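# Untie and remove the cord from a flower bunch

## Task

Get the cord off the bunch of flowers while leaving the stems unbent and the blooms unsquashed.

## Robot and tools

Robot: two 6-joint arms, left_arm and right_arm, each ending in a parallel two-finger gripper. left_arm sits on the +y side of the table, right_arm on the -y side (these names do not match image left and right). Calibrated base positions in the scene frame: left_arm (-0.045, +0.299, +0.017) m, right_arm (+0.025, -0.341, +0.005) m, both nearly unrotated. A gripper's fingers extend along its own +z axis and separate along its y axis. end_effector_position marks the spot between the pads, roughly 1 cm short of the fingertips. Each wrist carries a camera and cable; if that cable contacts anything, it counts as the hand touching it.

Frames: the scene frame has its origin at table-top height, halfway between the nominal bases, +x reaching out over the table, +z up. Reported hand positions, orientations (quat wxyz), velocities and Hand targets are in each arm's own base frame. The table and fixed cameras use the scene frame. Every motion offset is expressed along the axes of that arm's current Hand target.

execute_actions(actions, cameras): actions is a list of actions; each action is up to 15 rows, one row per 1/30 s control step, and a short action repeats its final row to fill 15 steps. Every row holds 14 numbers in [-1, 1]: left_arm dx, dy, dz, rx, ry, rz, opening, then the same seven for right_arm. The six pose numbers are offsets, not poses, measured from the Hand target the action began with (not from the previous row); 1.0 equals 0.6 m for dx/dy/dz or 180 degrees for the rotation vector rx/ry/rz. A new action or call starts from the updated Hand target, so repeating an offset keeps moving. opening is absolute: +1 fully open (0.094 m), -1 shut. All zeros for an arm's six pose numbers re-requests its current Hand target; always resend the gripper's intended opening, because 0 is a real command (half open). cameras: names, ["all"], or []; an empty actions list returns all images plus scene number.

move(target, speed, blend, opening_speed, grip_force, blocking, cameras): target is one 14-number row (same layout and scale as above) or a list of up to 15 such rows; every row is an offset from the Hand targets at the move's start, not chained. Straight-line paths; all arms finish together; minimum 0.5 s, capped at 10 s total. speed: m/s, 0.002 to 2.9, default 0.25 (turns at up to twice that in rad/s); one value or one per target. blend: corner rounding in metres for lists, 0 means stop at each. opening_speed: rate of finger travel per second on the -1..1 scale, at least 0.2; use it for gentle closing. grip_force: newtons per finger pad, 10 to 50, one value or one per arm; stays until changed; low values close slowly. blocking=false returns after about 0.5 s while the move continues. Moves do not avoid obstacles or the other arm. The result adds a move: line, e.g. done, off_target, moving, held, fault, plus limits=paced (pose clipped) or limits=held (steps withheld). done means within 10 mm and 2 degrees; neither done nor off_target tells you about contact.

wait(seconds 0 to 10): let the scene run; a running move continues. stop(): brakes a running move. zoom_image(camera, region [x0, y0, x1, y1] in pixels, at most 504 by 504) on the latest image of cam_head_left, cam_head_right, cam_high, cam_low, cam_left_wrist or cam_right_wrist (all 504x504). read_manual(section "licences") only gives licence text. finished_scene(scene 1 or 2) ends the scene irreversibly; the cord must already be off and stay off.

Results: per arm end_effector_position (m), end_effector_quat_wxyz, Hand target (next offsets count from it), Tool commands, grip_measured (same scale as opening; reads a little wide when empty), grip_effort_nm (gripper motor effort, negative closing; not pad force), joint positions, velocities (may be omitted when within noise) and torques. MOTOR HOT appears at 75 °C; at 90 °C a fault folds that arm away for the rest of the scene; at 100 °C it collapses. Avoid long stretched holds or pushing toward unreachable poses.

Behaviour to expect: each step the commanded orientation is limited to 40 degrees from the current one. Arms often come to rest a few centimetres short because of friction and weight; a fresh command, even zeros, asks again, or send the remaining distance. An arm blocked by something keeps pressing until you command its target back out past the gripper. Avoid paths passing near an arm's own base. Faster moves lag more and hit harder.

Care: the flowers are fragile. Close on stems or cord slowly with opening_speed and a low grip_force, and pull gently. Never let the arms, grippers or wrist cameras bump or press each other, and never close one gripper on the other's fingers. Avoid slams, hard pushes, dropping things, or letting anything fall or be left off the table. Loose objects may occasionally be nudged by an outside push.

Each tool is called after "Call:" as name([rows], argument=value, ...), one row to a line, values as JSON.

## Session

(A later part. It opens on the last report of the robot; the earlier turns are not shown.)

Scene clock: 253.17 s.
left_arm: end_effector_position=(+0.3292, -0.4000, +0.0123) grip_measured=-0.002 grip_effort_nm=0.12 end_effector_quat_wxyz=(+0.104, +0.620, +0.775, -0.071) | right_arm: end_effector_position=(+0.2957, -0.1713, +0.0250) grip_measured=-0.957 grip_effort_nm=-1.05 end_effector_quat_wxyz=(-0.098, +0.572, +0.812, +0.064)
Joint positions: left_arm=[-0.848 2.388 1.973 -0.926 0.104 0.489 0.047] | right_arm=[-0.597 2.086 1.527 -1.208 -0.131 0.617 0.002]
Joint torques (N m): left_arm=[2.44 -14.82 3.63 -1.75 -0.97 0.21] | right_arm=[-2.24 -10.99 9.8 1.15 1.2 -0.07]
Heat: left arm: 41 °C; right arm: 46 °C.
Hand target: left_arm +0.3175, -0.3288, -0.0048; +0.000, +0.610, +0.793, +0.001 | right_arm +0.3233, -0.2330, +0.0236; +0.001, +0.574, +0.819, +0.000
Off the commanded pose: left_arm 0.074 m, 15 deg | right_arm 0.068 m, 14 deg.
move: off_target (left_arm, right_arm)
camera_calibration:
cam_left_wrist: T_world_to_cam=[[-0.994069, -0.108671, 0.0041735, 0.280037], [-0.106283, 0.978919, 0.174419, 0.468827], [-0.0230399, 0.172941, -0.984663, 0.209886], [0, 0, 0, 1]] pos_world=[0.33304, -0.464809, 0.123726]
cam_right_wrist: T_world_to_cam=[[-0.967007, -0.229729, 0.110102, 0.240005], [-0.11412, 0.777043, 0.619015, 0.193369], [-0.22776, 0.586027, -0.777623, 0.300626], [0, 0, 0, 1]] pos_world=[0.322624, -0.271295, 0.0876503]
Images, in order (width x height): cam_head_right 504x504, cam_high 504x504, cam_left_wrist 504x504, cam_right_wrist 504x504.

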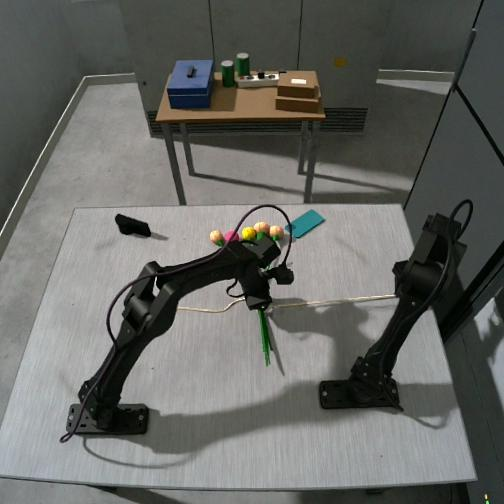

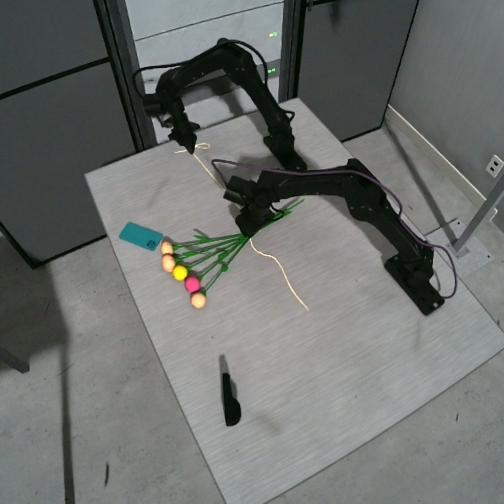

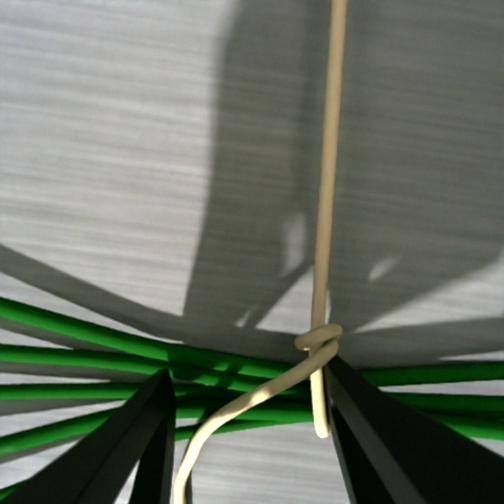

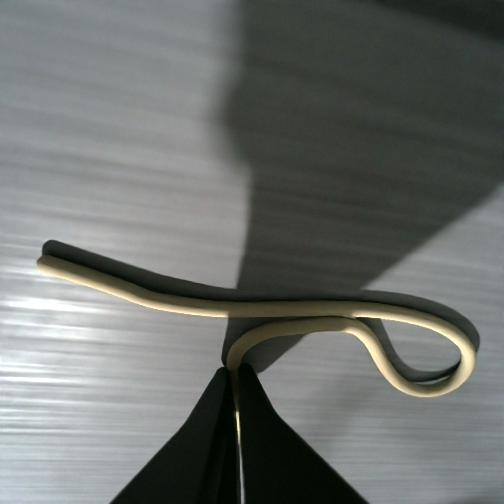

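Call:
move([
  [-0.064,-0.017,0,0,0,0,0,0.13,0.04,0,0,0,0,-1],
  [-0.064,-0.017,0,0,0,0,0,0.13,0.04,0,0,0,0,-0.3],
  [-0.064,-0.017,0,0,0,0,0,0.13,0.04,-0.1,0,0,0,-0.2],
  [-0.064,-0.017,0,0,0,0,0,0.46,0.117,-0.1,0,0,0,-0.2],
], speed=[0.08,0.05,0.15,0.25], cameras=["cam_left_wrist","cam_right_wrist","cam_head_right"])

Scene clock: 268.20 s.
left_arm: end_effector_position=(+0.3209, -0.3791, +0.0116) grip_measured=-0.002 grip_effort_nm=0.12 end_effector_quat_wxyz=(+0.030, +0.611, +0.791, -0.016) | right_arm: end_effector_position=(+0.2917, +0.0525, +0.0715) grip_measured=-0.202 grip_effort_nm=0.08 end_effector_quat_wxyz=(-0.025, +0.572, +0.820, -0.012)
Joint positions: left_arm=[-0.863 2.483 2.169 -1.191 0.02 0.452 0.047] | right_arm=[0.164 1.739 1.27 -1.155 -0.018 1.381 0.037]
Joint torques (N m): left_arm=[-0.4 -11.41 6.53 -0.34 -0.26 -0.03] | right_arm=[-0.03 -13.11 4.7 0.2 0.16 0.12]
Heat: left arm: 39 °C; right arm: 45 °C.
Hand target: left_arm +0.3175, -0.3685, -0.0049; +0.000, +0.610, +0.793, +0.001 | right_arm +0.2951, +0.0504, +0.0834; +0.001, +0.574, +0.819, +0.000
Off the commanded pose: left_arm 0.020 m, 4 deg | right_arm 0.013 m, 3 deg.
move: off_target (left_arm, right_arm); target 2's new opening was sent with right_arm's hand 0.008 m and 3 deg from that target; target 3's new opening was sent with right_arm's hand 0.026 m and 4 deg from that target
camera_calibration:
cam_left_wrist: T_world_to_cam=[[-0.98876, -0.146173, 0.0314297, 0.257893], [-0.126137, 0.928388, 0.349551, 0.432815], [-0.0802739, 0.341658, -0.93639, 0.287121], [0, 0, 0, 1]] pos_world=[0.332636, -0.462221, 0.109461]
cam_right_wrist: T_world_to_cam=[[-0.967441, -0.219755, 0.12556, 0.280957], [-0.144133, 0.886156, 0.440401, 0.00598329], [-0.208046, 0.407965, -0.888978, 0.216337], [0, 0, 0, 1]] pos_world=[0.31768, -0.0318184, 0.154407]
Images, in order (width x height): cam_head_right 504x504, cam_left_wrist 504x504, cam_right_wrist 504x504.

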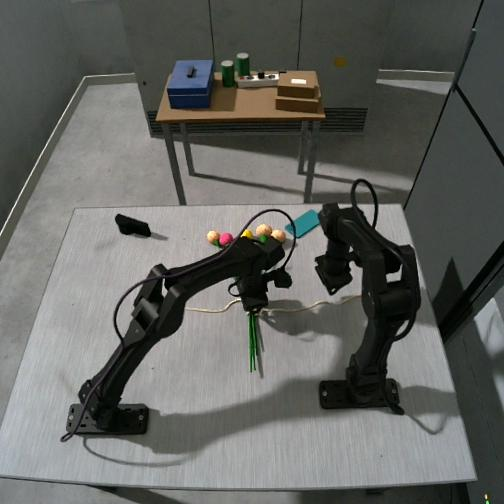

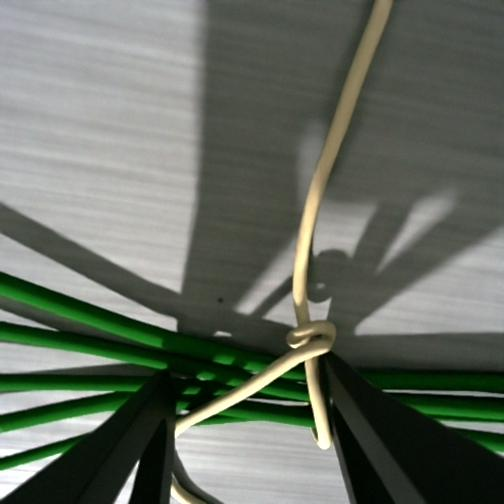

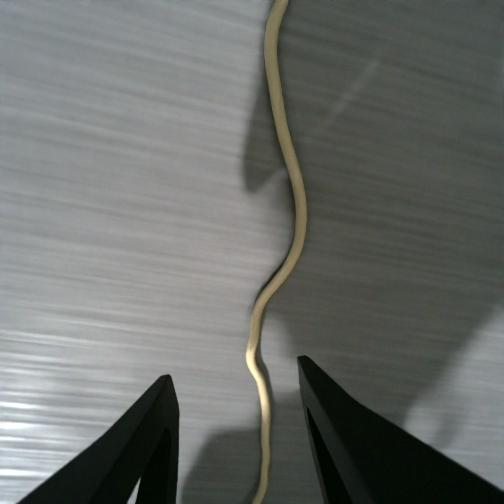

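Call:
move([
  [0,0,0,0,0,0,0,0.01,-0.027,0.05,0,0,0,-0.2],
  [0,0,0,0,0,0,0,0.01,-0.027,0.11,0,0,0,-1],
  [0,0,0,0,0,0,0,-0.415,-0.127,0.1,0,0,0,-1],
], speed=[0.15,0.08,0.08], cameras=["cam_left_wrist","cam_head_right","cam_high","cam_right_wrist"])

Scene clock: 281.97 s.
left_arm: end_effector_position=(+0.3203, -0.3961, +0.0138) grip_measured=-0.002 grip_effort_nm=0.13 end_effector_quat_wxyz=(+0.050, +0.613, +0.788, -0.031) | right_arm: end_effector_position=(+0.2965, -0.1758, +0.0232) grip_measured=-0.956 grip_effort_nm=-1.05 end_effector_quat_wxyz=(-0.041, +0.570, +0.820, +0.036)
Joint positions: left_arm=[-0.879 2.491 2.188 -1.157 0.04 0.441 0.047] | right_arm=[-0.577 1.991 1.398 -1.057 -0.075 0.634 0.002]
Joint torques (N m): left_arm=[0.77 -12.18 5.7 -0.66 -0.44 0.09] | right_arm=[-1.7 -8.99 8.42 0.6 0.68 -0.06]
Heat: left arm: 39 °C; right arm: 44 °C.
Hand target: left_arm +0.3175, -0.3685, -0.0049; +0.000, +0.610, +0.793, +0.002 | right_arm +0.3084, -0.2096, +0.0236; +0.001, +0.574, +0.819, +0.000
Off the commanded pose: left_arm 0.033 m, 7 deg | right_arm 0.036 m, 6 deg.
move: off_target (left_arm, right_arm)
camera_calibration:
cam_left_wrist: T_world_to_cam=[[-0.990048, -0.138365, 0.0256829, 0.258381], [-0.124182, 0.944827, 0.303119, 0.454273], [-0.0662068, 0.296913, -0.952607, 0.272912], [0, 0, 0, 1]] pos_world=[0.330291, -0.47449, 0.115643]
cam_right_wrist: T_world_to_cam=[[-0.970409, -0.229777, 0.074227, 0.24174], [-0.159069, 0.839584, 0.519419, 0.224723], [-0.18167, 0.492242, -0.85129, 0.273627], [0, 0, 0, 1]] pos_world=[0.320042, -0.267818, 0.0982664]
Images, in order (width x height): cam_head_right 504x504, cam_high 504x504, cam_left_wrist 504x504, cam_right_wrist 504x504.

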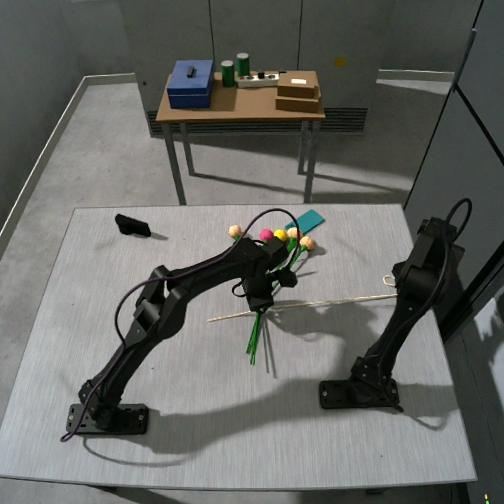

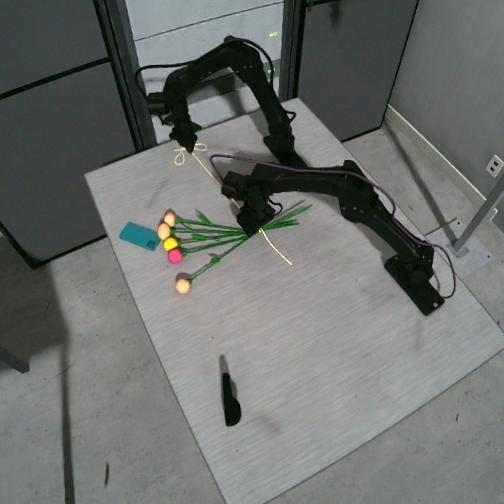

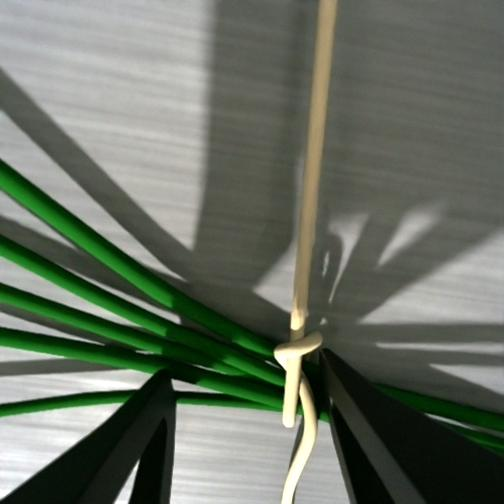

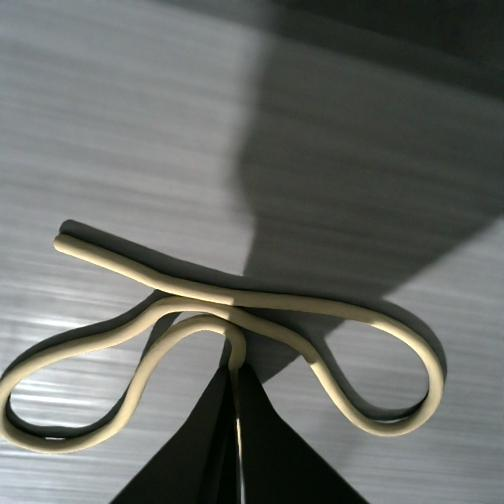

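Call:
move([
  [0,0,0,0,0,0,0,0.08,0.025,0,0,0,0,-1],
  [0,0,0,0,0,0,0,0.08,0.025,0,0,0,0,-0.3],
  [0,0,0,0,0,0,0,0.08,0.025,-0.1,0,0,0,-0.2],
  [0,0,0,0,0,0,0,0.44,0.087,-0.1,0,0,0,-0.2],
], speed=[0.08,0.05,0.15,0.25], cameras=["cam_left_wrist","cam_right_wrist"])

Scene clock: 294.57 s.
left_arm: end_effector_position=(+0.3167, -0.3828, +0.0108) grip_measured=-0.002 grip_effort_nm=0.13 end_effector_quat_wxyz=(+0.027, +0.612, +0.791, -0.015) | right_arm: end_effector_position=(+0.2647, +0.0597, +0.0742) grip_measured=-0.202 grip_effort_nm=0.08 end_effector_quat_wxyz=(-0.023, +0.570, +0.821, -0.010)
Joint positions: left_arm=[-0.876 2.494 2.186 -1.204 0.017 0.441 0.047] | right_arm=[0.205 1.638 1.168 -1.148 -0.02 1.419 0.037]
Joint torques (N m): left_arm=[0.59 -12.22 5.41 -0.24 -0.23 0.08] | right_arm=[0.13 -11.51 4.59 0.17 0.21 0.1]
Heat: left arm: 39 °C; right arm: 45 °C.
Hand target: left_arm +0.3175, -0.3685, -0.0049; +0.000, +0.610, +0.793, +0.002 | right_arm +0.2674, +0.0564, +0.0834; +0.000, +0.574, +0.819, +0.000
Off the commanded pose: left_arm 0.021 m, 4 deg | right_arm 0.010 m, 3 deg.
move: off_target (left_arm, right_arm); target 3's new opening was sent with right_arm's hand 0.025 m and 4 deg from that target
camera_calibration:
cam_left_wrist: T_world_to_cam=[[-0.988875, -0.144963, 0.0333449, 0.253638], [-0.123772, 0.926222, 0.356079, 0.434399], [-0.0825033, 0.347991, -0.933861, 0.290394], [0, 0, 0, 1]] pos_world=[0.328541, -0.466636, 0.10805]
cam_right_wrist: T_world_to_cam=[[-0.967368, -0.222993, 0.120309, 0.256607], [-0.149358, 0.885408, 0.440165, -0.00401451], [-0.204676, 0.407833, -0.88982, 0.209382], [0, 0, 0, 1]] pos_world=[0.290489, -0.0246168, 0.157207]
Images, in order (width x height): cam_left_wrist 504x504, cam_right_wrist 504x504.

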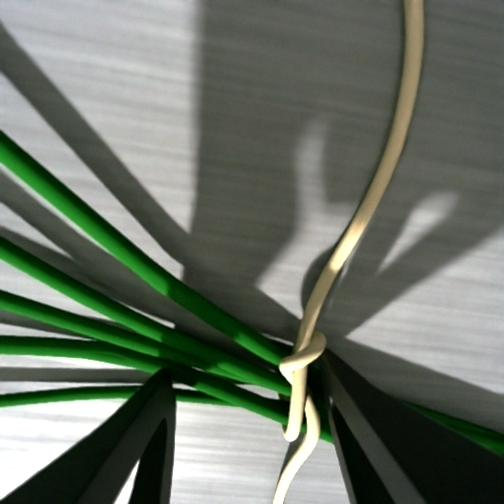

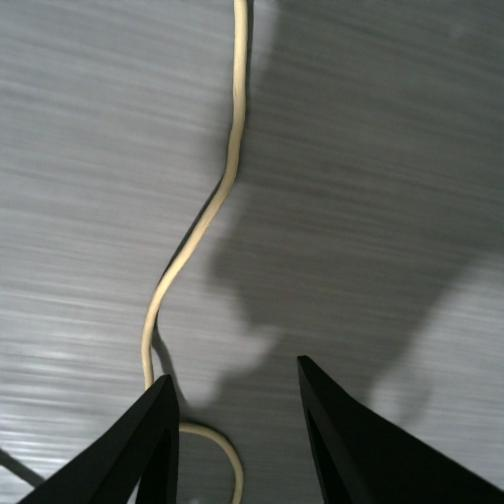

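Call:
move([
  [0,0,0,0,0,0,0,-0.029,0.021,0.05,0,0,0,-0.2],
  [0,0,0,0,0,0,0,-0.029,0.021,0.11,0,0,0,-1],
  [0,0,0,0,0,0,0,-0.483,-0.073,0.1,0,0,0,-1],
], speed=[0.15,0.08,0.08], cameras=["cam_left_wrist","cam_head_right","cam_high","cam_right_wrist"])

Scene clock: 308.77 s.
left_arm: end_effector_position=(+0.3155, -0.3788, +0.0055) grip_measured=-0.002 grip_effort_nm=0.13 end_effector_quat_wxyz=(+0.018, +0.612, +0.791, -0.008) | right_arm: end_effector_position=(+0.3223, -0.2205, +0.0234) grip_measured=-0.955 grip_effort_nm=-1.05 end_effector_quat_wxyz=(-0.002, +0.572, +0.820, +0.007)
Joint positions: left_arm=[-0.876 2.505 2.186 -1.215 0.007 0.441 0.047] | right_arm=[-0.609 2.089 1.551 -1.038 -0.015 0.609 0.002]
Joint torques (N m): left_arm=[0.62 -13 5.42 -0.18 -0.14 0.07] | right_arm=[-0.73 -9.98 7.86 0.07 0.14 -0.03]
Heat: left arm: 39 °C; right arm: 44 °C.
Hand target: left_arm +0.3175, -0.3685, -0.0049; +0.000, +0.610, +0.793, +0.001 | right_arm +0.3251, -0.2311, +0.0236; +0.001, +0.574, +0.819, +0.000
Off the commanded pose: left_arm 0.015 m, 2 deg | right_arm 0.011 m, 1 deg.
move: off_target (left_arm, right_arm)
camera_calibration:
cam_left_wrist: T_world_to_cam=[[-0.988584, -0.14621, 0.0364011, 0.2527], [-0.12185, 0.917898, 0.377645, 0.428446], [-0.0886279, 0.368898, -0.925235, 0.293772], [0, 0, 0, 1]] pos_world=[0.328058, -0.464694, 0.100809]
cam_right_wrist: T_world_to_cam=[[-0.973488, -0.218953, 0.066183, 0.260043], [-0.169174, 0.883936, 0.435934, 0.281265], [-0.15395, 0.41318, -0.897542, 0.275242], [0, 0, 0, 1]] pos_world=[0.343106, -0.305407, 0.107218]
Images, in order (width x height): cam_head_right 504x504, cam_high 504x504, cam_left_wrist 504x504, cam_right_wrist 504x504.

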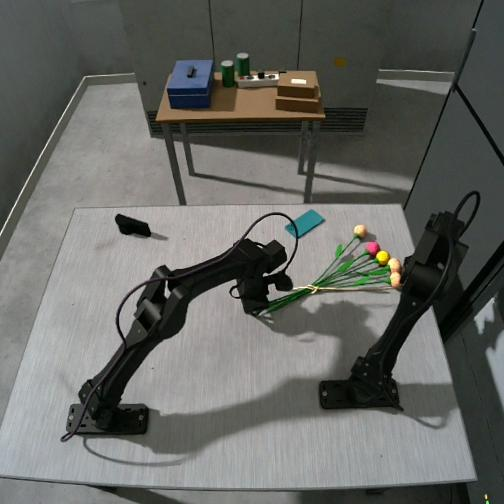

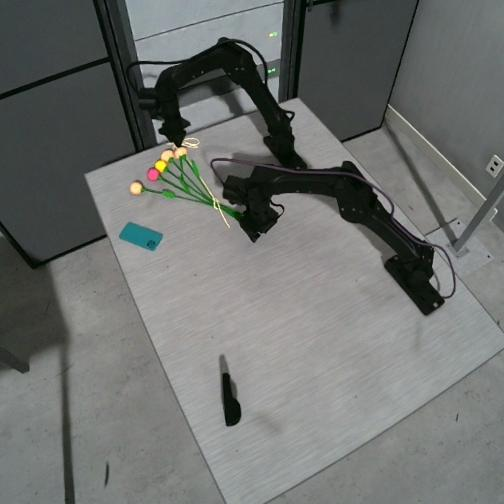

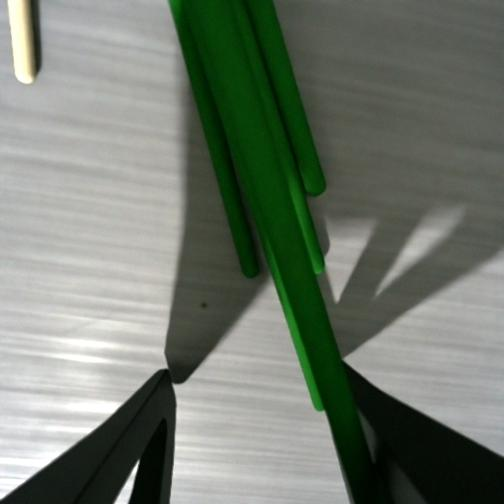

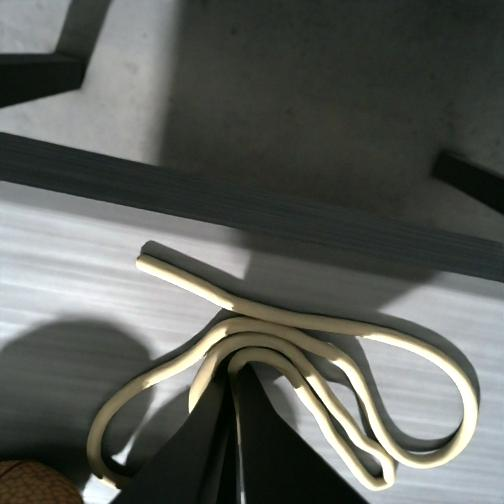

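Call:
zoom_image(camera="cam_head_right", region=[240, 210, 430, 330])

Call:
zoom_image(camera="cam_high", region=[120, 120, 280, 250])

Scaled by 2.653.

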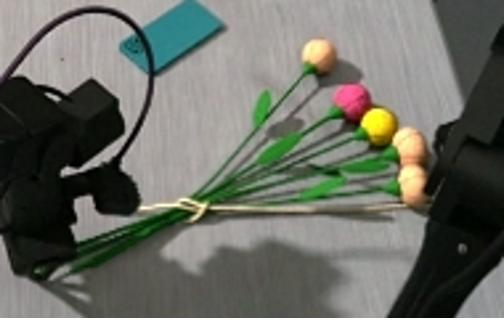

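Scaled by 3.150.

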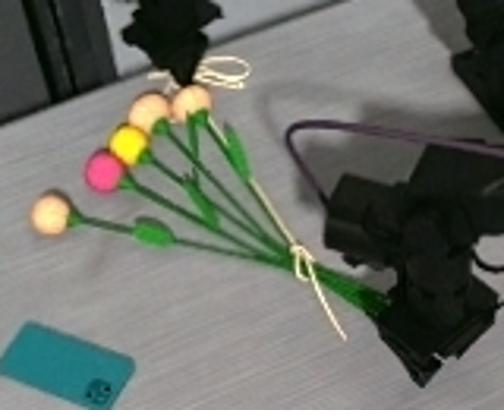

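Call:
move([
  [0,0,-0.13,0,0,0,0.2,0,0,0,0,0,0,-1],
  [0.08,-0.04,-0.13,0,0,0,0.2,0,0,0,0,0,0,-1],
], speed=0.12, cameras=["cam_left_wrist"])

Scene clock: 321.17 s.
left_arm: end_effector_position=(+0.2750, -0.3298, +0.0659) grip_measured=+0.197 grip_effort_nm=0.14 end_effector_quat_wxyz=(-0.017, +0.612, +0.791, +0.001) | right_arm: end_effector_position=(+0.3223, -0.2205, +0.0234) grip_measured=-0.955 grip_effort_nm=-1.05 end_effector_quat_wxyz=(-0.002, +0.572, +0.820, +0.007)
Joint positions: left_arm=[-0.876 2.25 1.979 -1.333 0.006 0.441 0.056] | right_arm=[-0.609 2.089 1.551 -1.038 -0.015 0.609 0.002]
Joint torques (N m): left_arm=[0.44 -15.13 4.74 0.06 -0.13 0.04] | right_arm=[-0.73 -9.91 7.98 0.11 0.15 -0.07]
Heat: left arm: 41 °C; right arm: 45 °C.
Hand target: left_arm +0.2818, -0.3285, +0.0731; +0.000, +0.610, +0.793, +0.001 | right_arm +0.3251, -0.2311, +0.0236; +0.001, +0.574, +0.819, +0.000
Off the commanded pose: left_arm 0.010 m, 2 deg | right_arm 0.011 m, 1 deg.
move: off_target (right_arm)
camera_calibration:
cam_left_wrist: T_world_to_cam=[[-0.986176, -0.149206, 0.072071, 0.213637], [-0.103818, 0.895369, 0.433055, 0.339729], [-0.129144, 0.419587, -0.898481, 0.353977], [0, 0, 0, 1]] pos_world=[0.291668, -0.420831, 0.155524]
Images, in order (width x height): cam_left_wrist 504x504.

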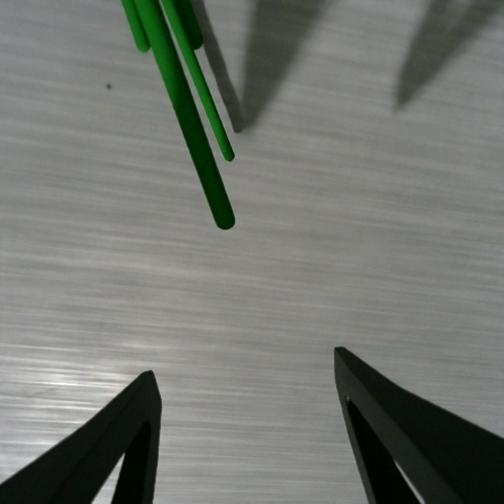

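Call:
move(target=[-0.244,0.03,0.01,0,0,0,0.0,0,0,0,0,0,0,-1], speed=0.15, cameras=["cam_left_wrist","cam_head_right"])

Scene clock: 330.83 s.
left_arm: end_effector_position=(+0.3330, -0.4571, +0.0699) grip_measured=+0.003 grip_effort_nm=-0.13 end_effector_quat_wxyz=(+0.129, +0.605, +0.785, -0.040) | right_arm: end_effector_position=(+0.3223, -0.2205, +0.0234) grip_measured=-0.955 grip_effort_nm=-1.05 end_effector_quat_wxyz=(-0.002, +0.572, +0.820, +0.007)
Joint positions: left_arm=[-0.941 2.729 2.84 -1.411 0.004 0.37 0.047] | right_arm=[-0.609 2.089 1.551 -1.038 -0.015 0.609 0.002]
Joint torques (N m): left_arm=[-0.25 -13.94 7.66 0.79 -0.11 -0.08] | right_arm=[-0.7 -9.83 7.99 0.04 0.16 -0.07]
Heat: left arm: 43 °C; right arm: 45 °C.
Hand target: left_arm +0.3368, -0.4653, +0.0669; +0.000, +0.609, +0.793, +0.001 | right_arm +0.3251, -0.2311, +0.0236; +0.001, +0.574, +0.819, +0.000
Off the commanded pose: left_arm 0.010 m, 16 deg | right_arm 0.011 m, 1 deg.
elbow stopped short (left arm): the move would have taken joint 3 (elbow) straighter than the controller allows.
move: off_target (left_arm, right_arm)
camera_calibration:
cam_left_wrist: T_world_to_cam=[[-0.985513, -0.154107, -0.0708172, 0.259079], [-0.164566, 0.969883, 0.179567, 0.53006], [0.0410118, 0.18862, -0.981193, 0.262082], [0, 0, 0, 1]] pos_world=[0.331808, -0.523605, 0.180319]
Images, in order (width x height): cam_head_right 504x504, cam_left_wrist 504x504.

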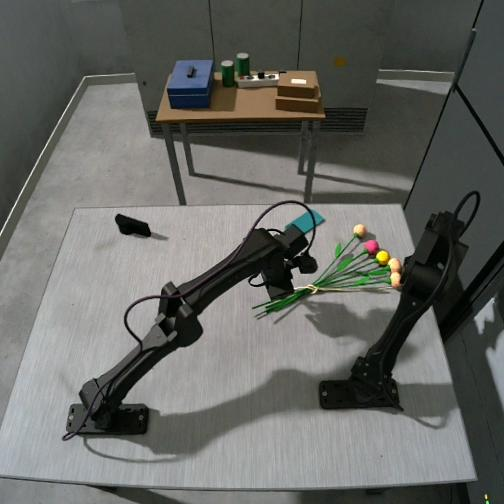

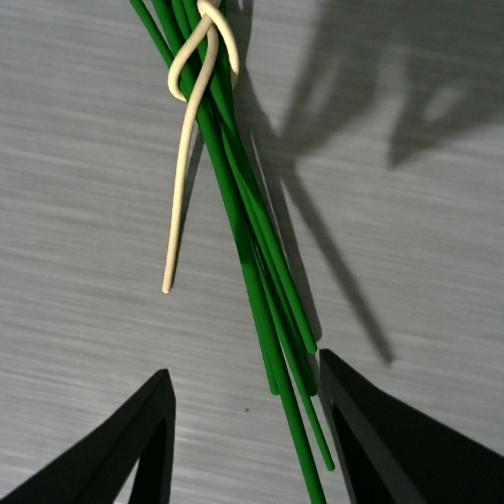

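Call:
move(target=[-0.013,-0.003,0.115,0,0,0,0.0,0,0,0,0,0,0,-1], speed=0.1, cameras=["cam_left_wrist"])

Scene clock: 338.00 s.
left_arm: end_effector_position=(+0.3386, -0.4646, +0.0087) grip_measured=+0.002 grip_effort_nm=-0.12 end_effector_quat_wxyz=(+0.109, +0.603, +0.789, -0.034) | right_arm: end_effector_position=(+0.3223, -0.2205, +0.0234) grip_measured=-0.955 grip_effort_nm=-1.05 end_effector_quat_wxyz=(-0.002, +0.572, +0.820, +0.007)
Joint positions: left_arm=[-0.941 2.851 2.846 -1.337 0.004 0.363 0.047] | right_arm=[-0.609 2.089 1.551 -1.038 -0.015 0.609 0.002]
Joint torques (N m): left_arm=[-0.72 -13.7 7.36 0.68 -0.12 -0.07] | right_arm=[-0.72 -9.92 7.92 0.06 0.14 -0.06]
Heat: left arm: 44 °C; right arm: 45 °C.
Hand target: left_arm +0.3372, -0.4731, -0.0021; +0.000, +0.610, +0.793, +0.002 | right_arm +0.3251, -0.2311, +0.0236; +0.001, +0.574, +0.819, +0.000
Off the commanded pose: left_arm 0.014 m, 13 deg | right_arm 0.011 m, 1 deg.
elbow stopped short (left arm): the move would have taken joint 3 (elbow) straighter than the controller allows.
move: off_target (left_arm, right_arm)
camera_calibration:
cam_left_wrist: T_world_to_cam=[[-0.985928, -0.159428, -0.0502879, 0.256528], [-0.166589, 0.962062, 0.216066, 0.545916], [0.0139332, 0.221403, -0.975083, 0.227619], [0, 0, 0, 1]] pos_world=[0.340691, -0.534703, 0.116894]
Images, in order (width x height): cam_left_wrist 504x504.

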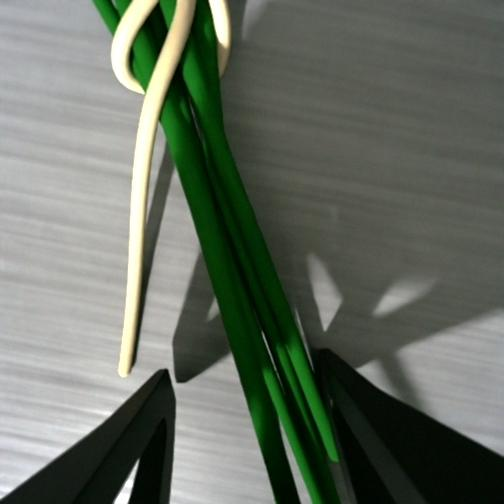

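Call:
move(target=[0,0,0,0,0,0,-1,0,0,0,0,0,0,-1], grip_force=[12,50], cameras=["cam_left_wrist"])

Call:
move(target=[0.15,-0.02,-0.01,0,0,0,-1,0,0,0,0,0,0,-1], speed=0.05, cameras=["cam_left_wrist","cam_head_right","cam_high"])

Scene clock: 349.03 s.
left_arm: end_effector_position=(+0.3328, -0.4686, +0.0075) grip_measured=-0.646 grip_effort_nm=-0.17 end_effector_quat_wxyz=(+0.108, +0.608, +0.786, -0.035) | right_arm: end_effector_position=(+0.3223, -0.2205, +0.0234) grip_measured=-0.955 grip_effort_nm=-1.05 end_effector_quat_wxyz=(-0.002, +0.572, +0.820, +0.007)
Joint positions: left_arm=[-0.954 2.853 2.844 -1.336 0.004 0.362 0.017] | right_arm=[-0.609 2.089 1.551 -1.038 -0.015 0.609 0.002]
Joint velocities: left_arm=[-0.012 -0.002 -0.012 0.022 -0.051 -0.066 -0.005] | right_arm=[within noise]
Joint torques (N m): left_arm=[-0.51 -13.87 7.36 0.66 -0.11 -0.05] | right_arm=[-0.57 -9.98 8.01 0.07 0.14 -0.07]
Heat: left arm: 45 °C; right arm: 45 °C.
Hand target: left_arm +0.3373, -0.4732, -0.0021; +0.000, +0.610, +0.793, +0.001 | right_arm +0.3251, -0.2311, +0.0236; +0.001, +0.574, +0.819, +0.000
Off the commanded pose: left_arm 0.012 m, 13 deg | right_arm 0.011 m, 1 deg.
elbow stopped short (left arm): the move would have taken joint 3 (elbow) straighter than the controller allows.
grip_force (N): 12, 50
move: moving (left_arm; no rest 5 s after the path's end), off_target (right_arm)
camera_calibration:
cam_left_wrist: T_world_to_cam=[[-0.987751, -0.148045, -0.049304, 0.256094], [-0.155289, 0.963595, 0.217648, 0.546048], [0.0152874, 0.222638, -0.974781, 0.227448], [0, 0, 0, 1]] pos_world=[0.334275, -0.538894, 0.115493]
Images, in order (width x height): cam_left_wrist 504x504.

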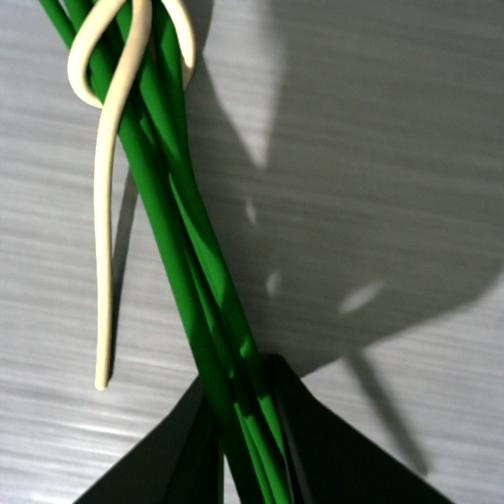

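Scene clock: 352.00 s.
left_arm: end_effector_position=(+0.3098, -0.4172, +0.0046) grip_measured=-0.722 grip_effort_nm=-0.31 end_effector_quat_wxyz=(+0.043, +0.613, +0.788, -0.015) | right_arm: end_effector_position=(+0.3199, -0.2175, +0.0235) grip_measured=-0.955 grip_effort_nm=-1.05 end_effector_quat_wxyz=(-0.010, +0.572, +0.820, +0.009)
Joint positions: left_arm=[-0.932 2.589 2.337 -1.227 0.005 0.39 0.013] | right_arm=[-0.608 2.089 1.551 -1.053 -0.018 0.609 0.002]
Joint torques (N m): left_arm=[1.06 -16.83 3.85 -0.8 -0.1 0.07] | right_arm=[-0.62 -9.92 8.02 0.17 0.15 -0.07]
Heat: left arm: 45 °C; right arm: 45 °C.
Hand target: left_arm +0.3025, -0.3893, +0.0040; +0.000, +0.610, +0.793, +0.001 | right_arm +0.3251, -0.2311, +0.0236; +0.001, +0.574, +0.819, +0.000
Off the commanded pose: left_arm 0.029 m, 5 deg | right_arm 0.015 m, 2 deg.
grip_force (N): 12, 50
move: off_target (left_arm, right_arm)
camera_calibration:
cam_left_wrist: T_world_to_cam=[[-0.990137, -0.139724, 0.010323, 0.244816], [-0.12827, 0.933671, 0.334374, 0.472202], [-0.0563584, 0.329752, -0.942384, 0.280232], [0, 0, 0, 1]] pos_world=[0.318764, -0.499081, 0.103666]
Images, in order (width x height): cam_head_right 504x504, cam_high 504x504, cam_left_wrist 504x504.

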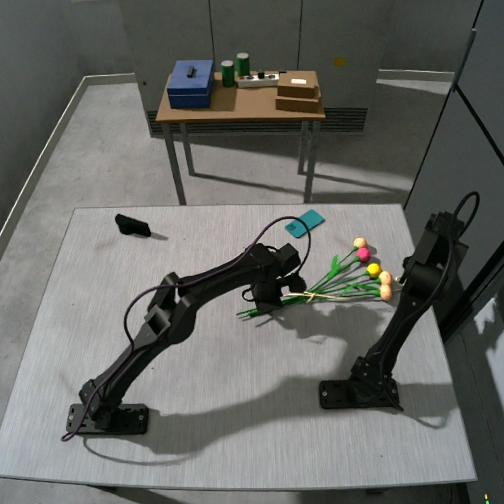

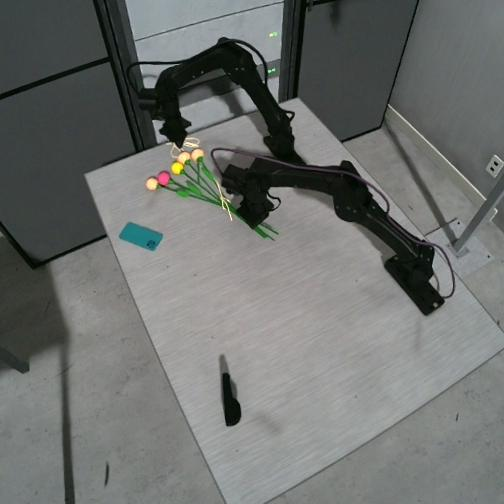

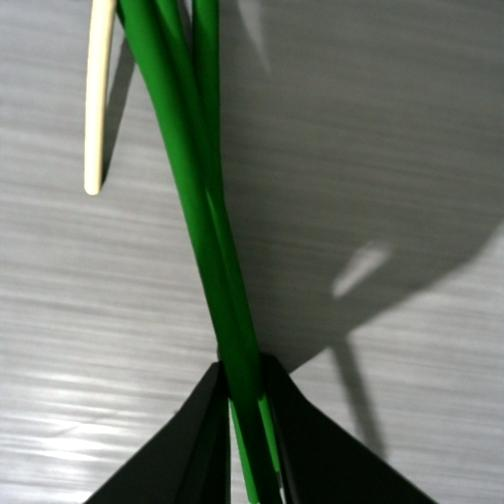

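Noose tightening/slipping; continue.

Call:
move(target=[0.16,0,-0.005,0,0,0,-1,0,0,0,0,0,0,-1], speed=0.05, grip_force=[20,50], cameras=["cam_left_wrist","cam_head_right","cam_high"])

Call:
zoom_image(camera="cam_head_right", region=[220, 210, 410, 330])

Call:
zoom_image(camera="cam_high", region=[120, 120, 290, 260])

Scene clock: 358.70 s.
left_arm: end_effector_position=(+0.2740, -0.3018, +0.0009) grip_measured=-0.800 grip_effort_nm=-0.46 end_effector_quat_wxyz=(-0.007, +0.611, +0.791, -0.001) | right_arm: end_effector_position=(+0.3199, -0.2175, +0.0235) grip_measured=-0.955 grip_effort_nm=-1.05 end_effector_quat_wxyz=(-0.010, +0.572, +0.820, +0.009)
Joint positions: left_arm=[-0.834 2.189 1.616 -1.012 0.005 0.481 0.009] | right_arm=[-0.608 2.089 1.551 -1.053 -0.018 0.609 0.002]
Joint torques (N m): left_arm=[0.51 -14.46 4.12 -0.07 -0.11 0.08] | right_arm=[-0.84 -9.89 8.01 0.17 0.2 -0.1]
Heat: left arm: 45 °C; right arm: 45 °C.
Hand target: left_arm +0.2778, -0.2965, +0.0072; +0.000, +0.610, +0.793, +0.001 | right_arm +0.3251, -0.2311, +0.0236; +0.001, +0.574, +0.819, +0.000
Off the commanded pose: left_arm 0.009 m, 1 deg | right_arm 0.015 m, 2 deg.
grip_force (N): 20, 50
move: off_target (right_arm)
camera_calibration:
cam_left_wrist: T_world_to_cam=[[-0.986842, -0.149569, 0.0614199, 0.221505], [-0.110581, 0.901461, 0.418498, 0.346505], [-0.117962, 0.406199, -0.906139, 0.276627], [0, 0, 0, 1]] pos_world=[0.289539, -0.391596, 0.0920464]
Images, in order (width x height): cam_head_right 504x504, cam_high 504x504, cam_left_wrist 504x504.

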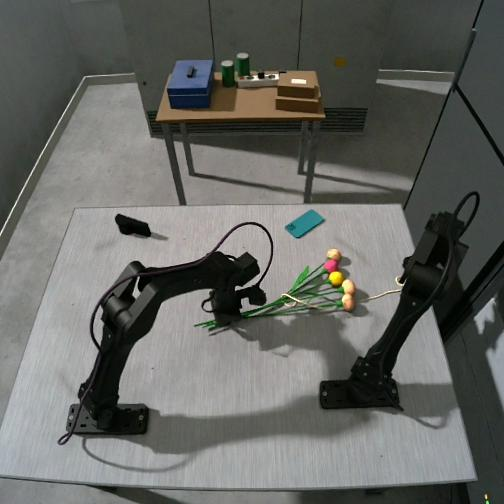

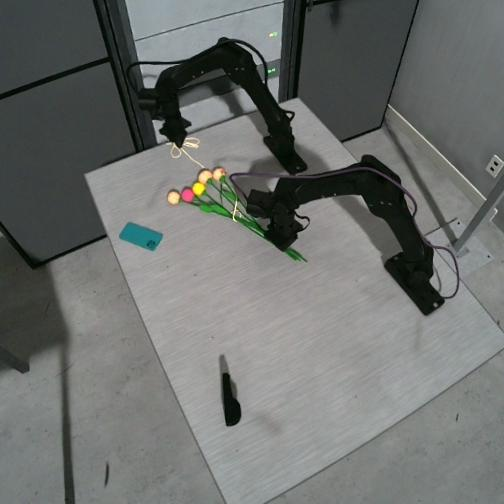

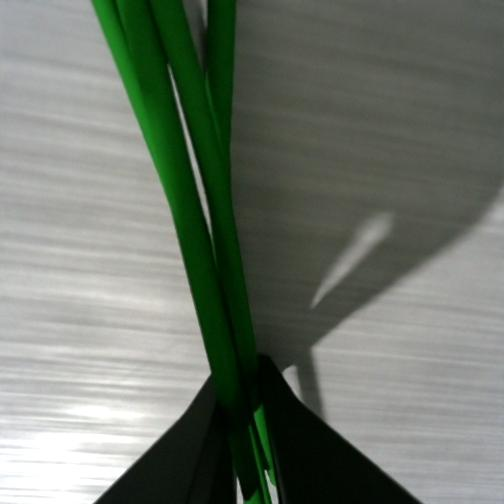

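Scaled by 2.653.

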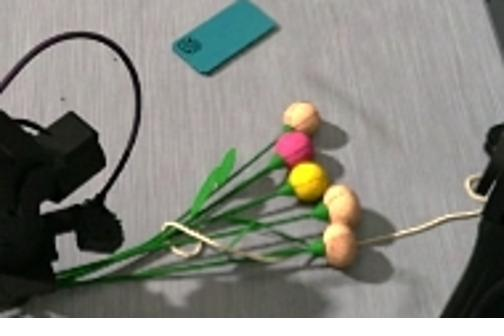

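Scaled by 2.965.

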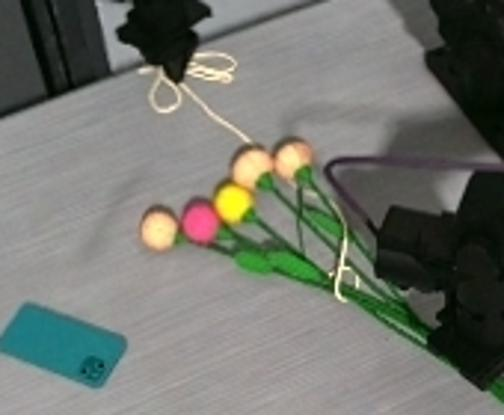

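Call:
move(target=[0.2,-0.02,-0.005,0,0,0,-1,0,0,0,0,0,0,-1], speed=0.06, cameras=["cam_head_left","cam_head_right","cam_high"])

Call:
zoom_image(camera="cam_head_right", region=[180, 220, 410, 350])

Call:
zoom_image(camera="cam_high", region=[130, 130, 300, 270])

Scene clock: 364.67 s.
left_arm: end_effector_position=(+0.2307, -0.1816, +0.0047) grip_measured=-0.800 grip_effort_nm=-0.47 end_effector_quat_wxyz=(-0.019, +0.606, +0.795, -0.001) | right_arm: end_effector_position=(+0.3199, -0.2175, +0.0235) grip_measured=-0.955 grip_effort_nm=-1.05 end_effector_quat_wxyz=(-0.010, +0.572, +0.820, +0.009)
Joint positions: left_arm=[-0.668 1.807 1.07 -0.872 0.003 0.635 0.009] | right_arm=[-0.608 2.089 1.551 -1.053 -0.018 0.609 0.002]
Joint torques (N m): left_arm=[0.35 -10.65 4.22 0.07 -0.11 0.08] | right_arm=[-0.81 -9.85 7.83 0.2 0.12 -0.09]
Heat: left arm: 46 °C; right arm: 45 °C.
Hand target: left_arm +0.2354, -0.1836, +0.0104; +0.000, +0.610, +0.793, +0.002 | right_arm +0.3251, -0.2311, +0.0236; +0.001, +0.574, +0.819, +0.000
Off the commanded pose: left_arm 0.008 m, 2 deg | right_arm 0.015 m, 2 deg.
grip_force (N): 20, 50
move: off_target (right_arm)
Images, in order (width x height): cam_head_left 504x504, cam_head_right 504x504, cam_high 504x504.

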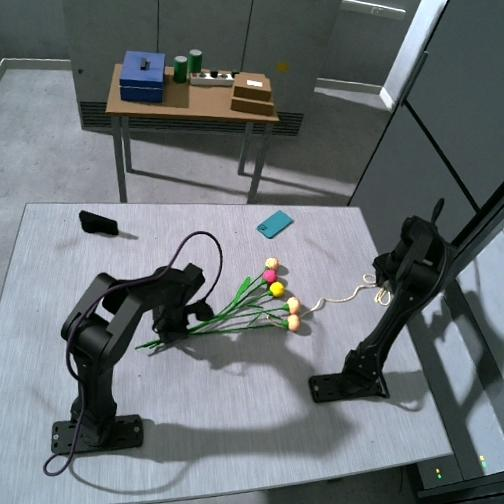

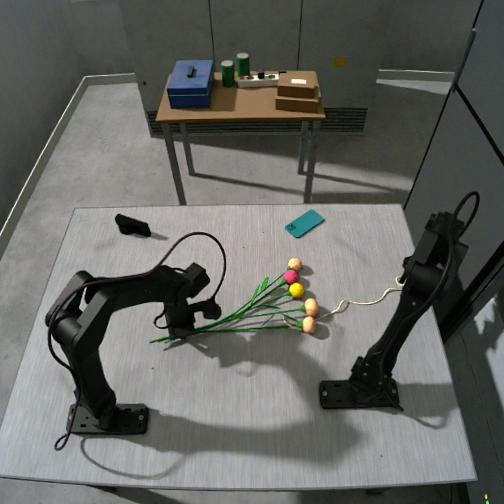

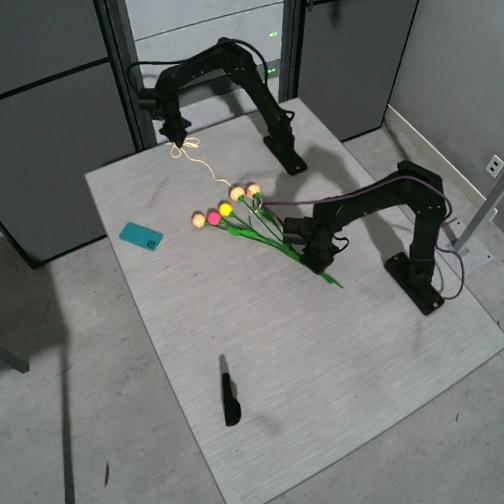

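Scaled by 2.191.

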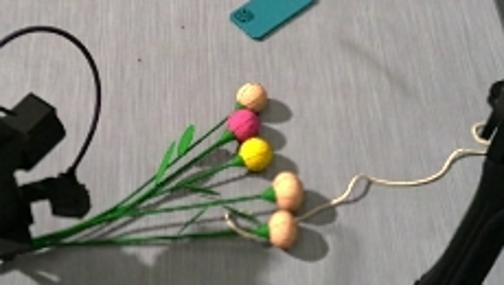

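Scaled by 2.965.

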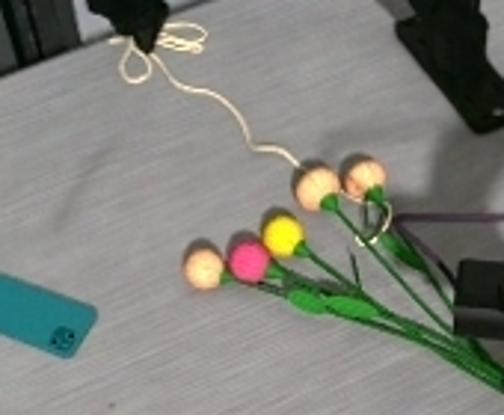

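Call:
move(target=[0.27,0.07,-0.005,0,0,0,-1,0,0,0,0,0,0,-1], speed=0.06, cameras=["cam_head_left","cam_head_right","cam_high"])

Call:
zoom_image(camera="cam_head_right", region=[180, 220, 410, 350])

Scene clock: 372.17 s.
left_arm: end_effector_position=(+0.2320, -0.0164, +0.0102) grip_measured=-0.800 grip_effort_nm=-0.47 end_effector_quat_wxyz=(-0.011, +0.606, +0.795, -0.006) | right_arm: end_effector_position=(+0.3199, -0.2175, +0.0235) grip_measured=-0.955 grip_effort_nm=-1.05 end_effector_quat_wxyz=(-0.010, +0.572, +0.820, +0.009)
Joint positions: left_arm=[-0.076 1.564 0.82 -0.851 -0.002 1.226 0.009] | right_arm=[-0.608 2.089 1.551 -1.053 -0.018 0.609 0.002]
Joint torques (N m): left_arm=[0.32 -7.84 4.22 0 -0.05 0.08] | right_arm=[-0.58 -9.91 7.9 0.19 0.14 -0.05]
Heat: left arm: 44 °C; right arm: 45 °C.
Hand target: left_arm +0.2344, -0.0163, +0.0137; +0.000, +0.609, +0.793, +0.002 | right_arm +0.3251, -0.2311, +0.0236; +0.001, +0.574, +0.819, +0.000
Off the commanded pose: left_arm 0.004 m, 2 deg | right_arm 0.015 m, 2 deg.
grip_force (N): 20, 50
move: off_target (right_arm)
Images, in order (width x height): cam_head_left 504x504, cam_head_right 504x504, cam_high 504x504.

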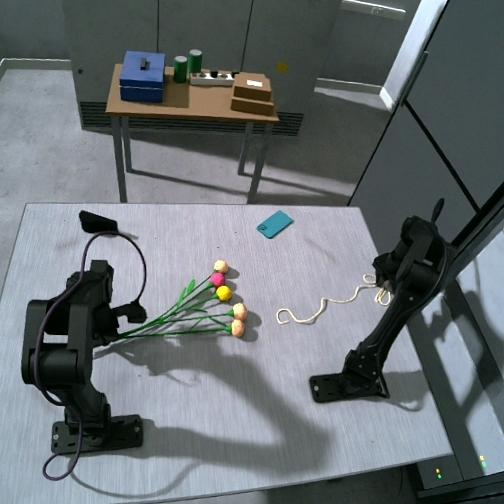

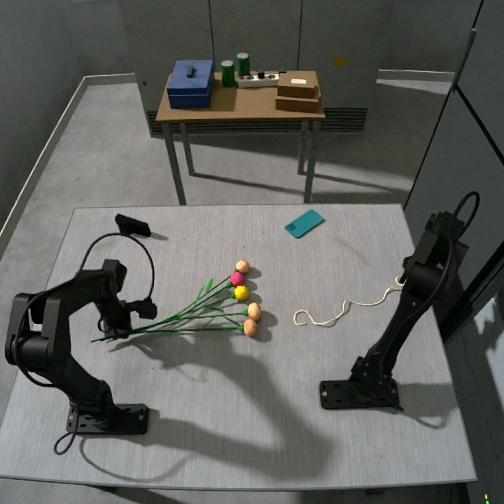

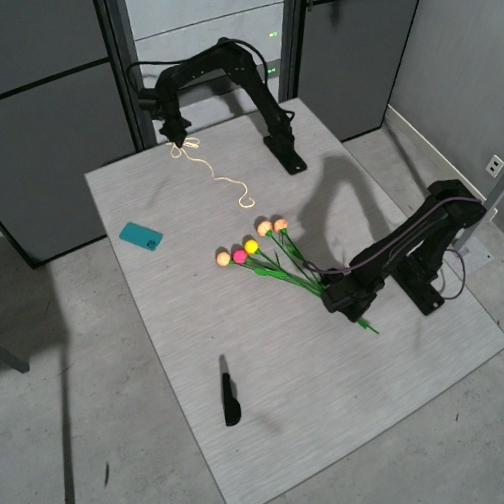

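Scaled by 2.191.

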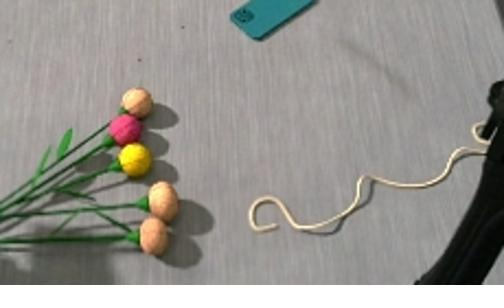

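Free. Bring the cord inward a little, release both gently, and retreat up.

Call:
move([
  [0,0,0,0,0,0,-1,0.11,0.04,0.0,0,0,0,-1],
  [0,0,0,0,0,0,-0.2,0.11,0.04,0.01,0,0,0,-0.4],
  [0,0,-0.15,0,0,0,-0.2,0.11,0.04,-0.15,0,0,0,-0.4],
], speed=[0.1,0.03,0.08], opening_speed=0.4, cameras=["cam_head_right","cam_high","cam_right_wrist","cam_left_wrist"])

Scene clock: 381.23 s.
left_arm: end_effector_position=(+0.2321, -0.0164, +0.0940) grip_measured=-0.203 grip_effort_nm=0.15 end_effector_quat_wxyz=(-0.009, +0.606, +0.795, -0.005) | right_arm: end_effector_position=(+0.3148, -0.1581, +0.0852) grip_measured=-0.402 grip_effort_nm=0.08 end_effector_quat_wxyz=(-0.041, +0.573, +0.818, -0.006)
Joint positions: left_arm=[-0.076 1.451 1.067 -1.207 -0.002 1.226 0.037] | right_arm=[-0.468 1.969 1.622 -1.306 0 0.754 0.028]
Joint torques (N m): left_arm=[0.25 -6.87 7.28 -0.32 -0.05 0.08] | right_arm=[0.79 -15.94 8.31 -0.13 0 0.09]
Heat: left arm: 42 °C; right arm: 44 °C.
Hand target: left_arm +0.2342, -0.0165, +0.1037; +0.000, +0.610, +0.793, +0.001 | right_arm +0.3251, -0.1608, +0.1136; +0.001, +0.574, +0.819, +0.000
Off the commanded pose: left_arm 0.010 m, 1 deg | right_arm 0.030 m, 5 deg.
grip_force (N): 20, 50
move: off_target (right_arm)
camera_calibration:
cam_left_wrist: T_world_to_cam=[[-0.98444, -0.161508, 0.069237, 0.215714], [-0.118611, 0.901444, 0.41633, 0.0476109], [-0.129654, 0.401639, -0.906574, 0.2428], [0, 0, 0, 1]] pos_world=[0.249484, -0.105597, 0.185359]
cam_right_wrist: T_world_to_cam=[[-0.966162, -0.218237, 0.137487, 0.25404], [-0.130889, 0.874127, 0.467728, 0.181538], [-0.222257, 0.433905, -0.873114, 0.326369], [0, 0, 0, 1]] pos_world=[0.341743, -0.24486, 0.16512]
Images, in order (width x height): cam_head_right 504x504, cam_high 504x504, cam_left_wrist 504x504, cam_right_wrist 504x504.

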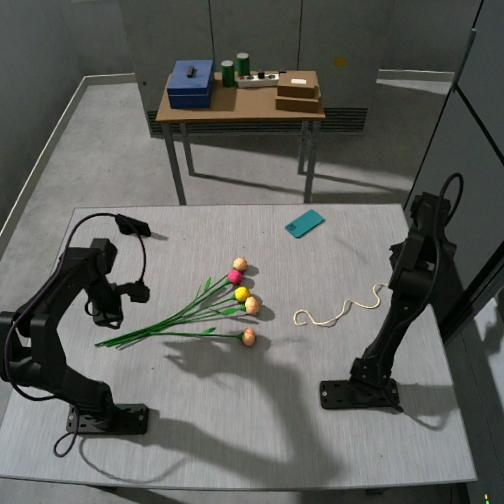

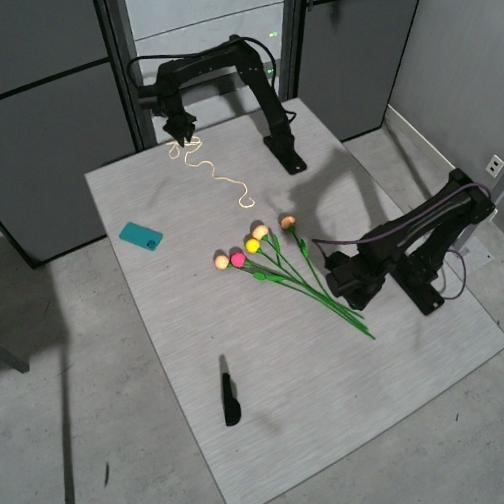

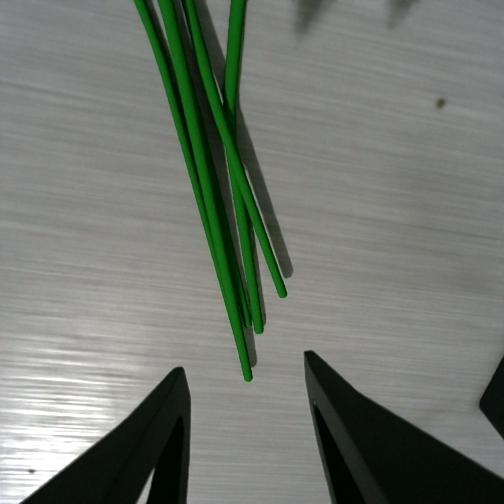

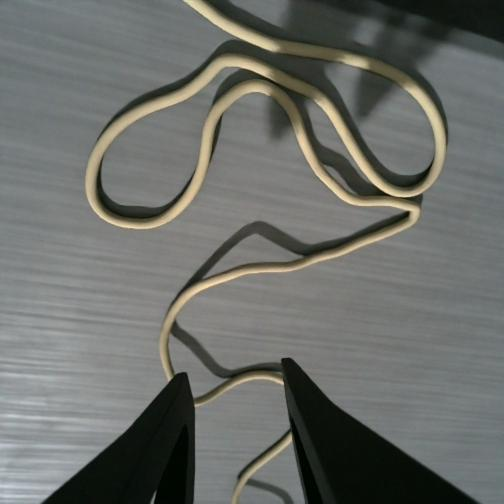

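Call:
finished_scene(scene=2)

The scene is finished: the task was done.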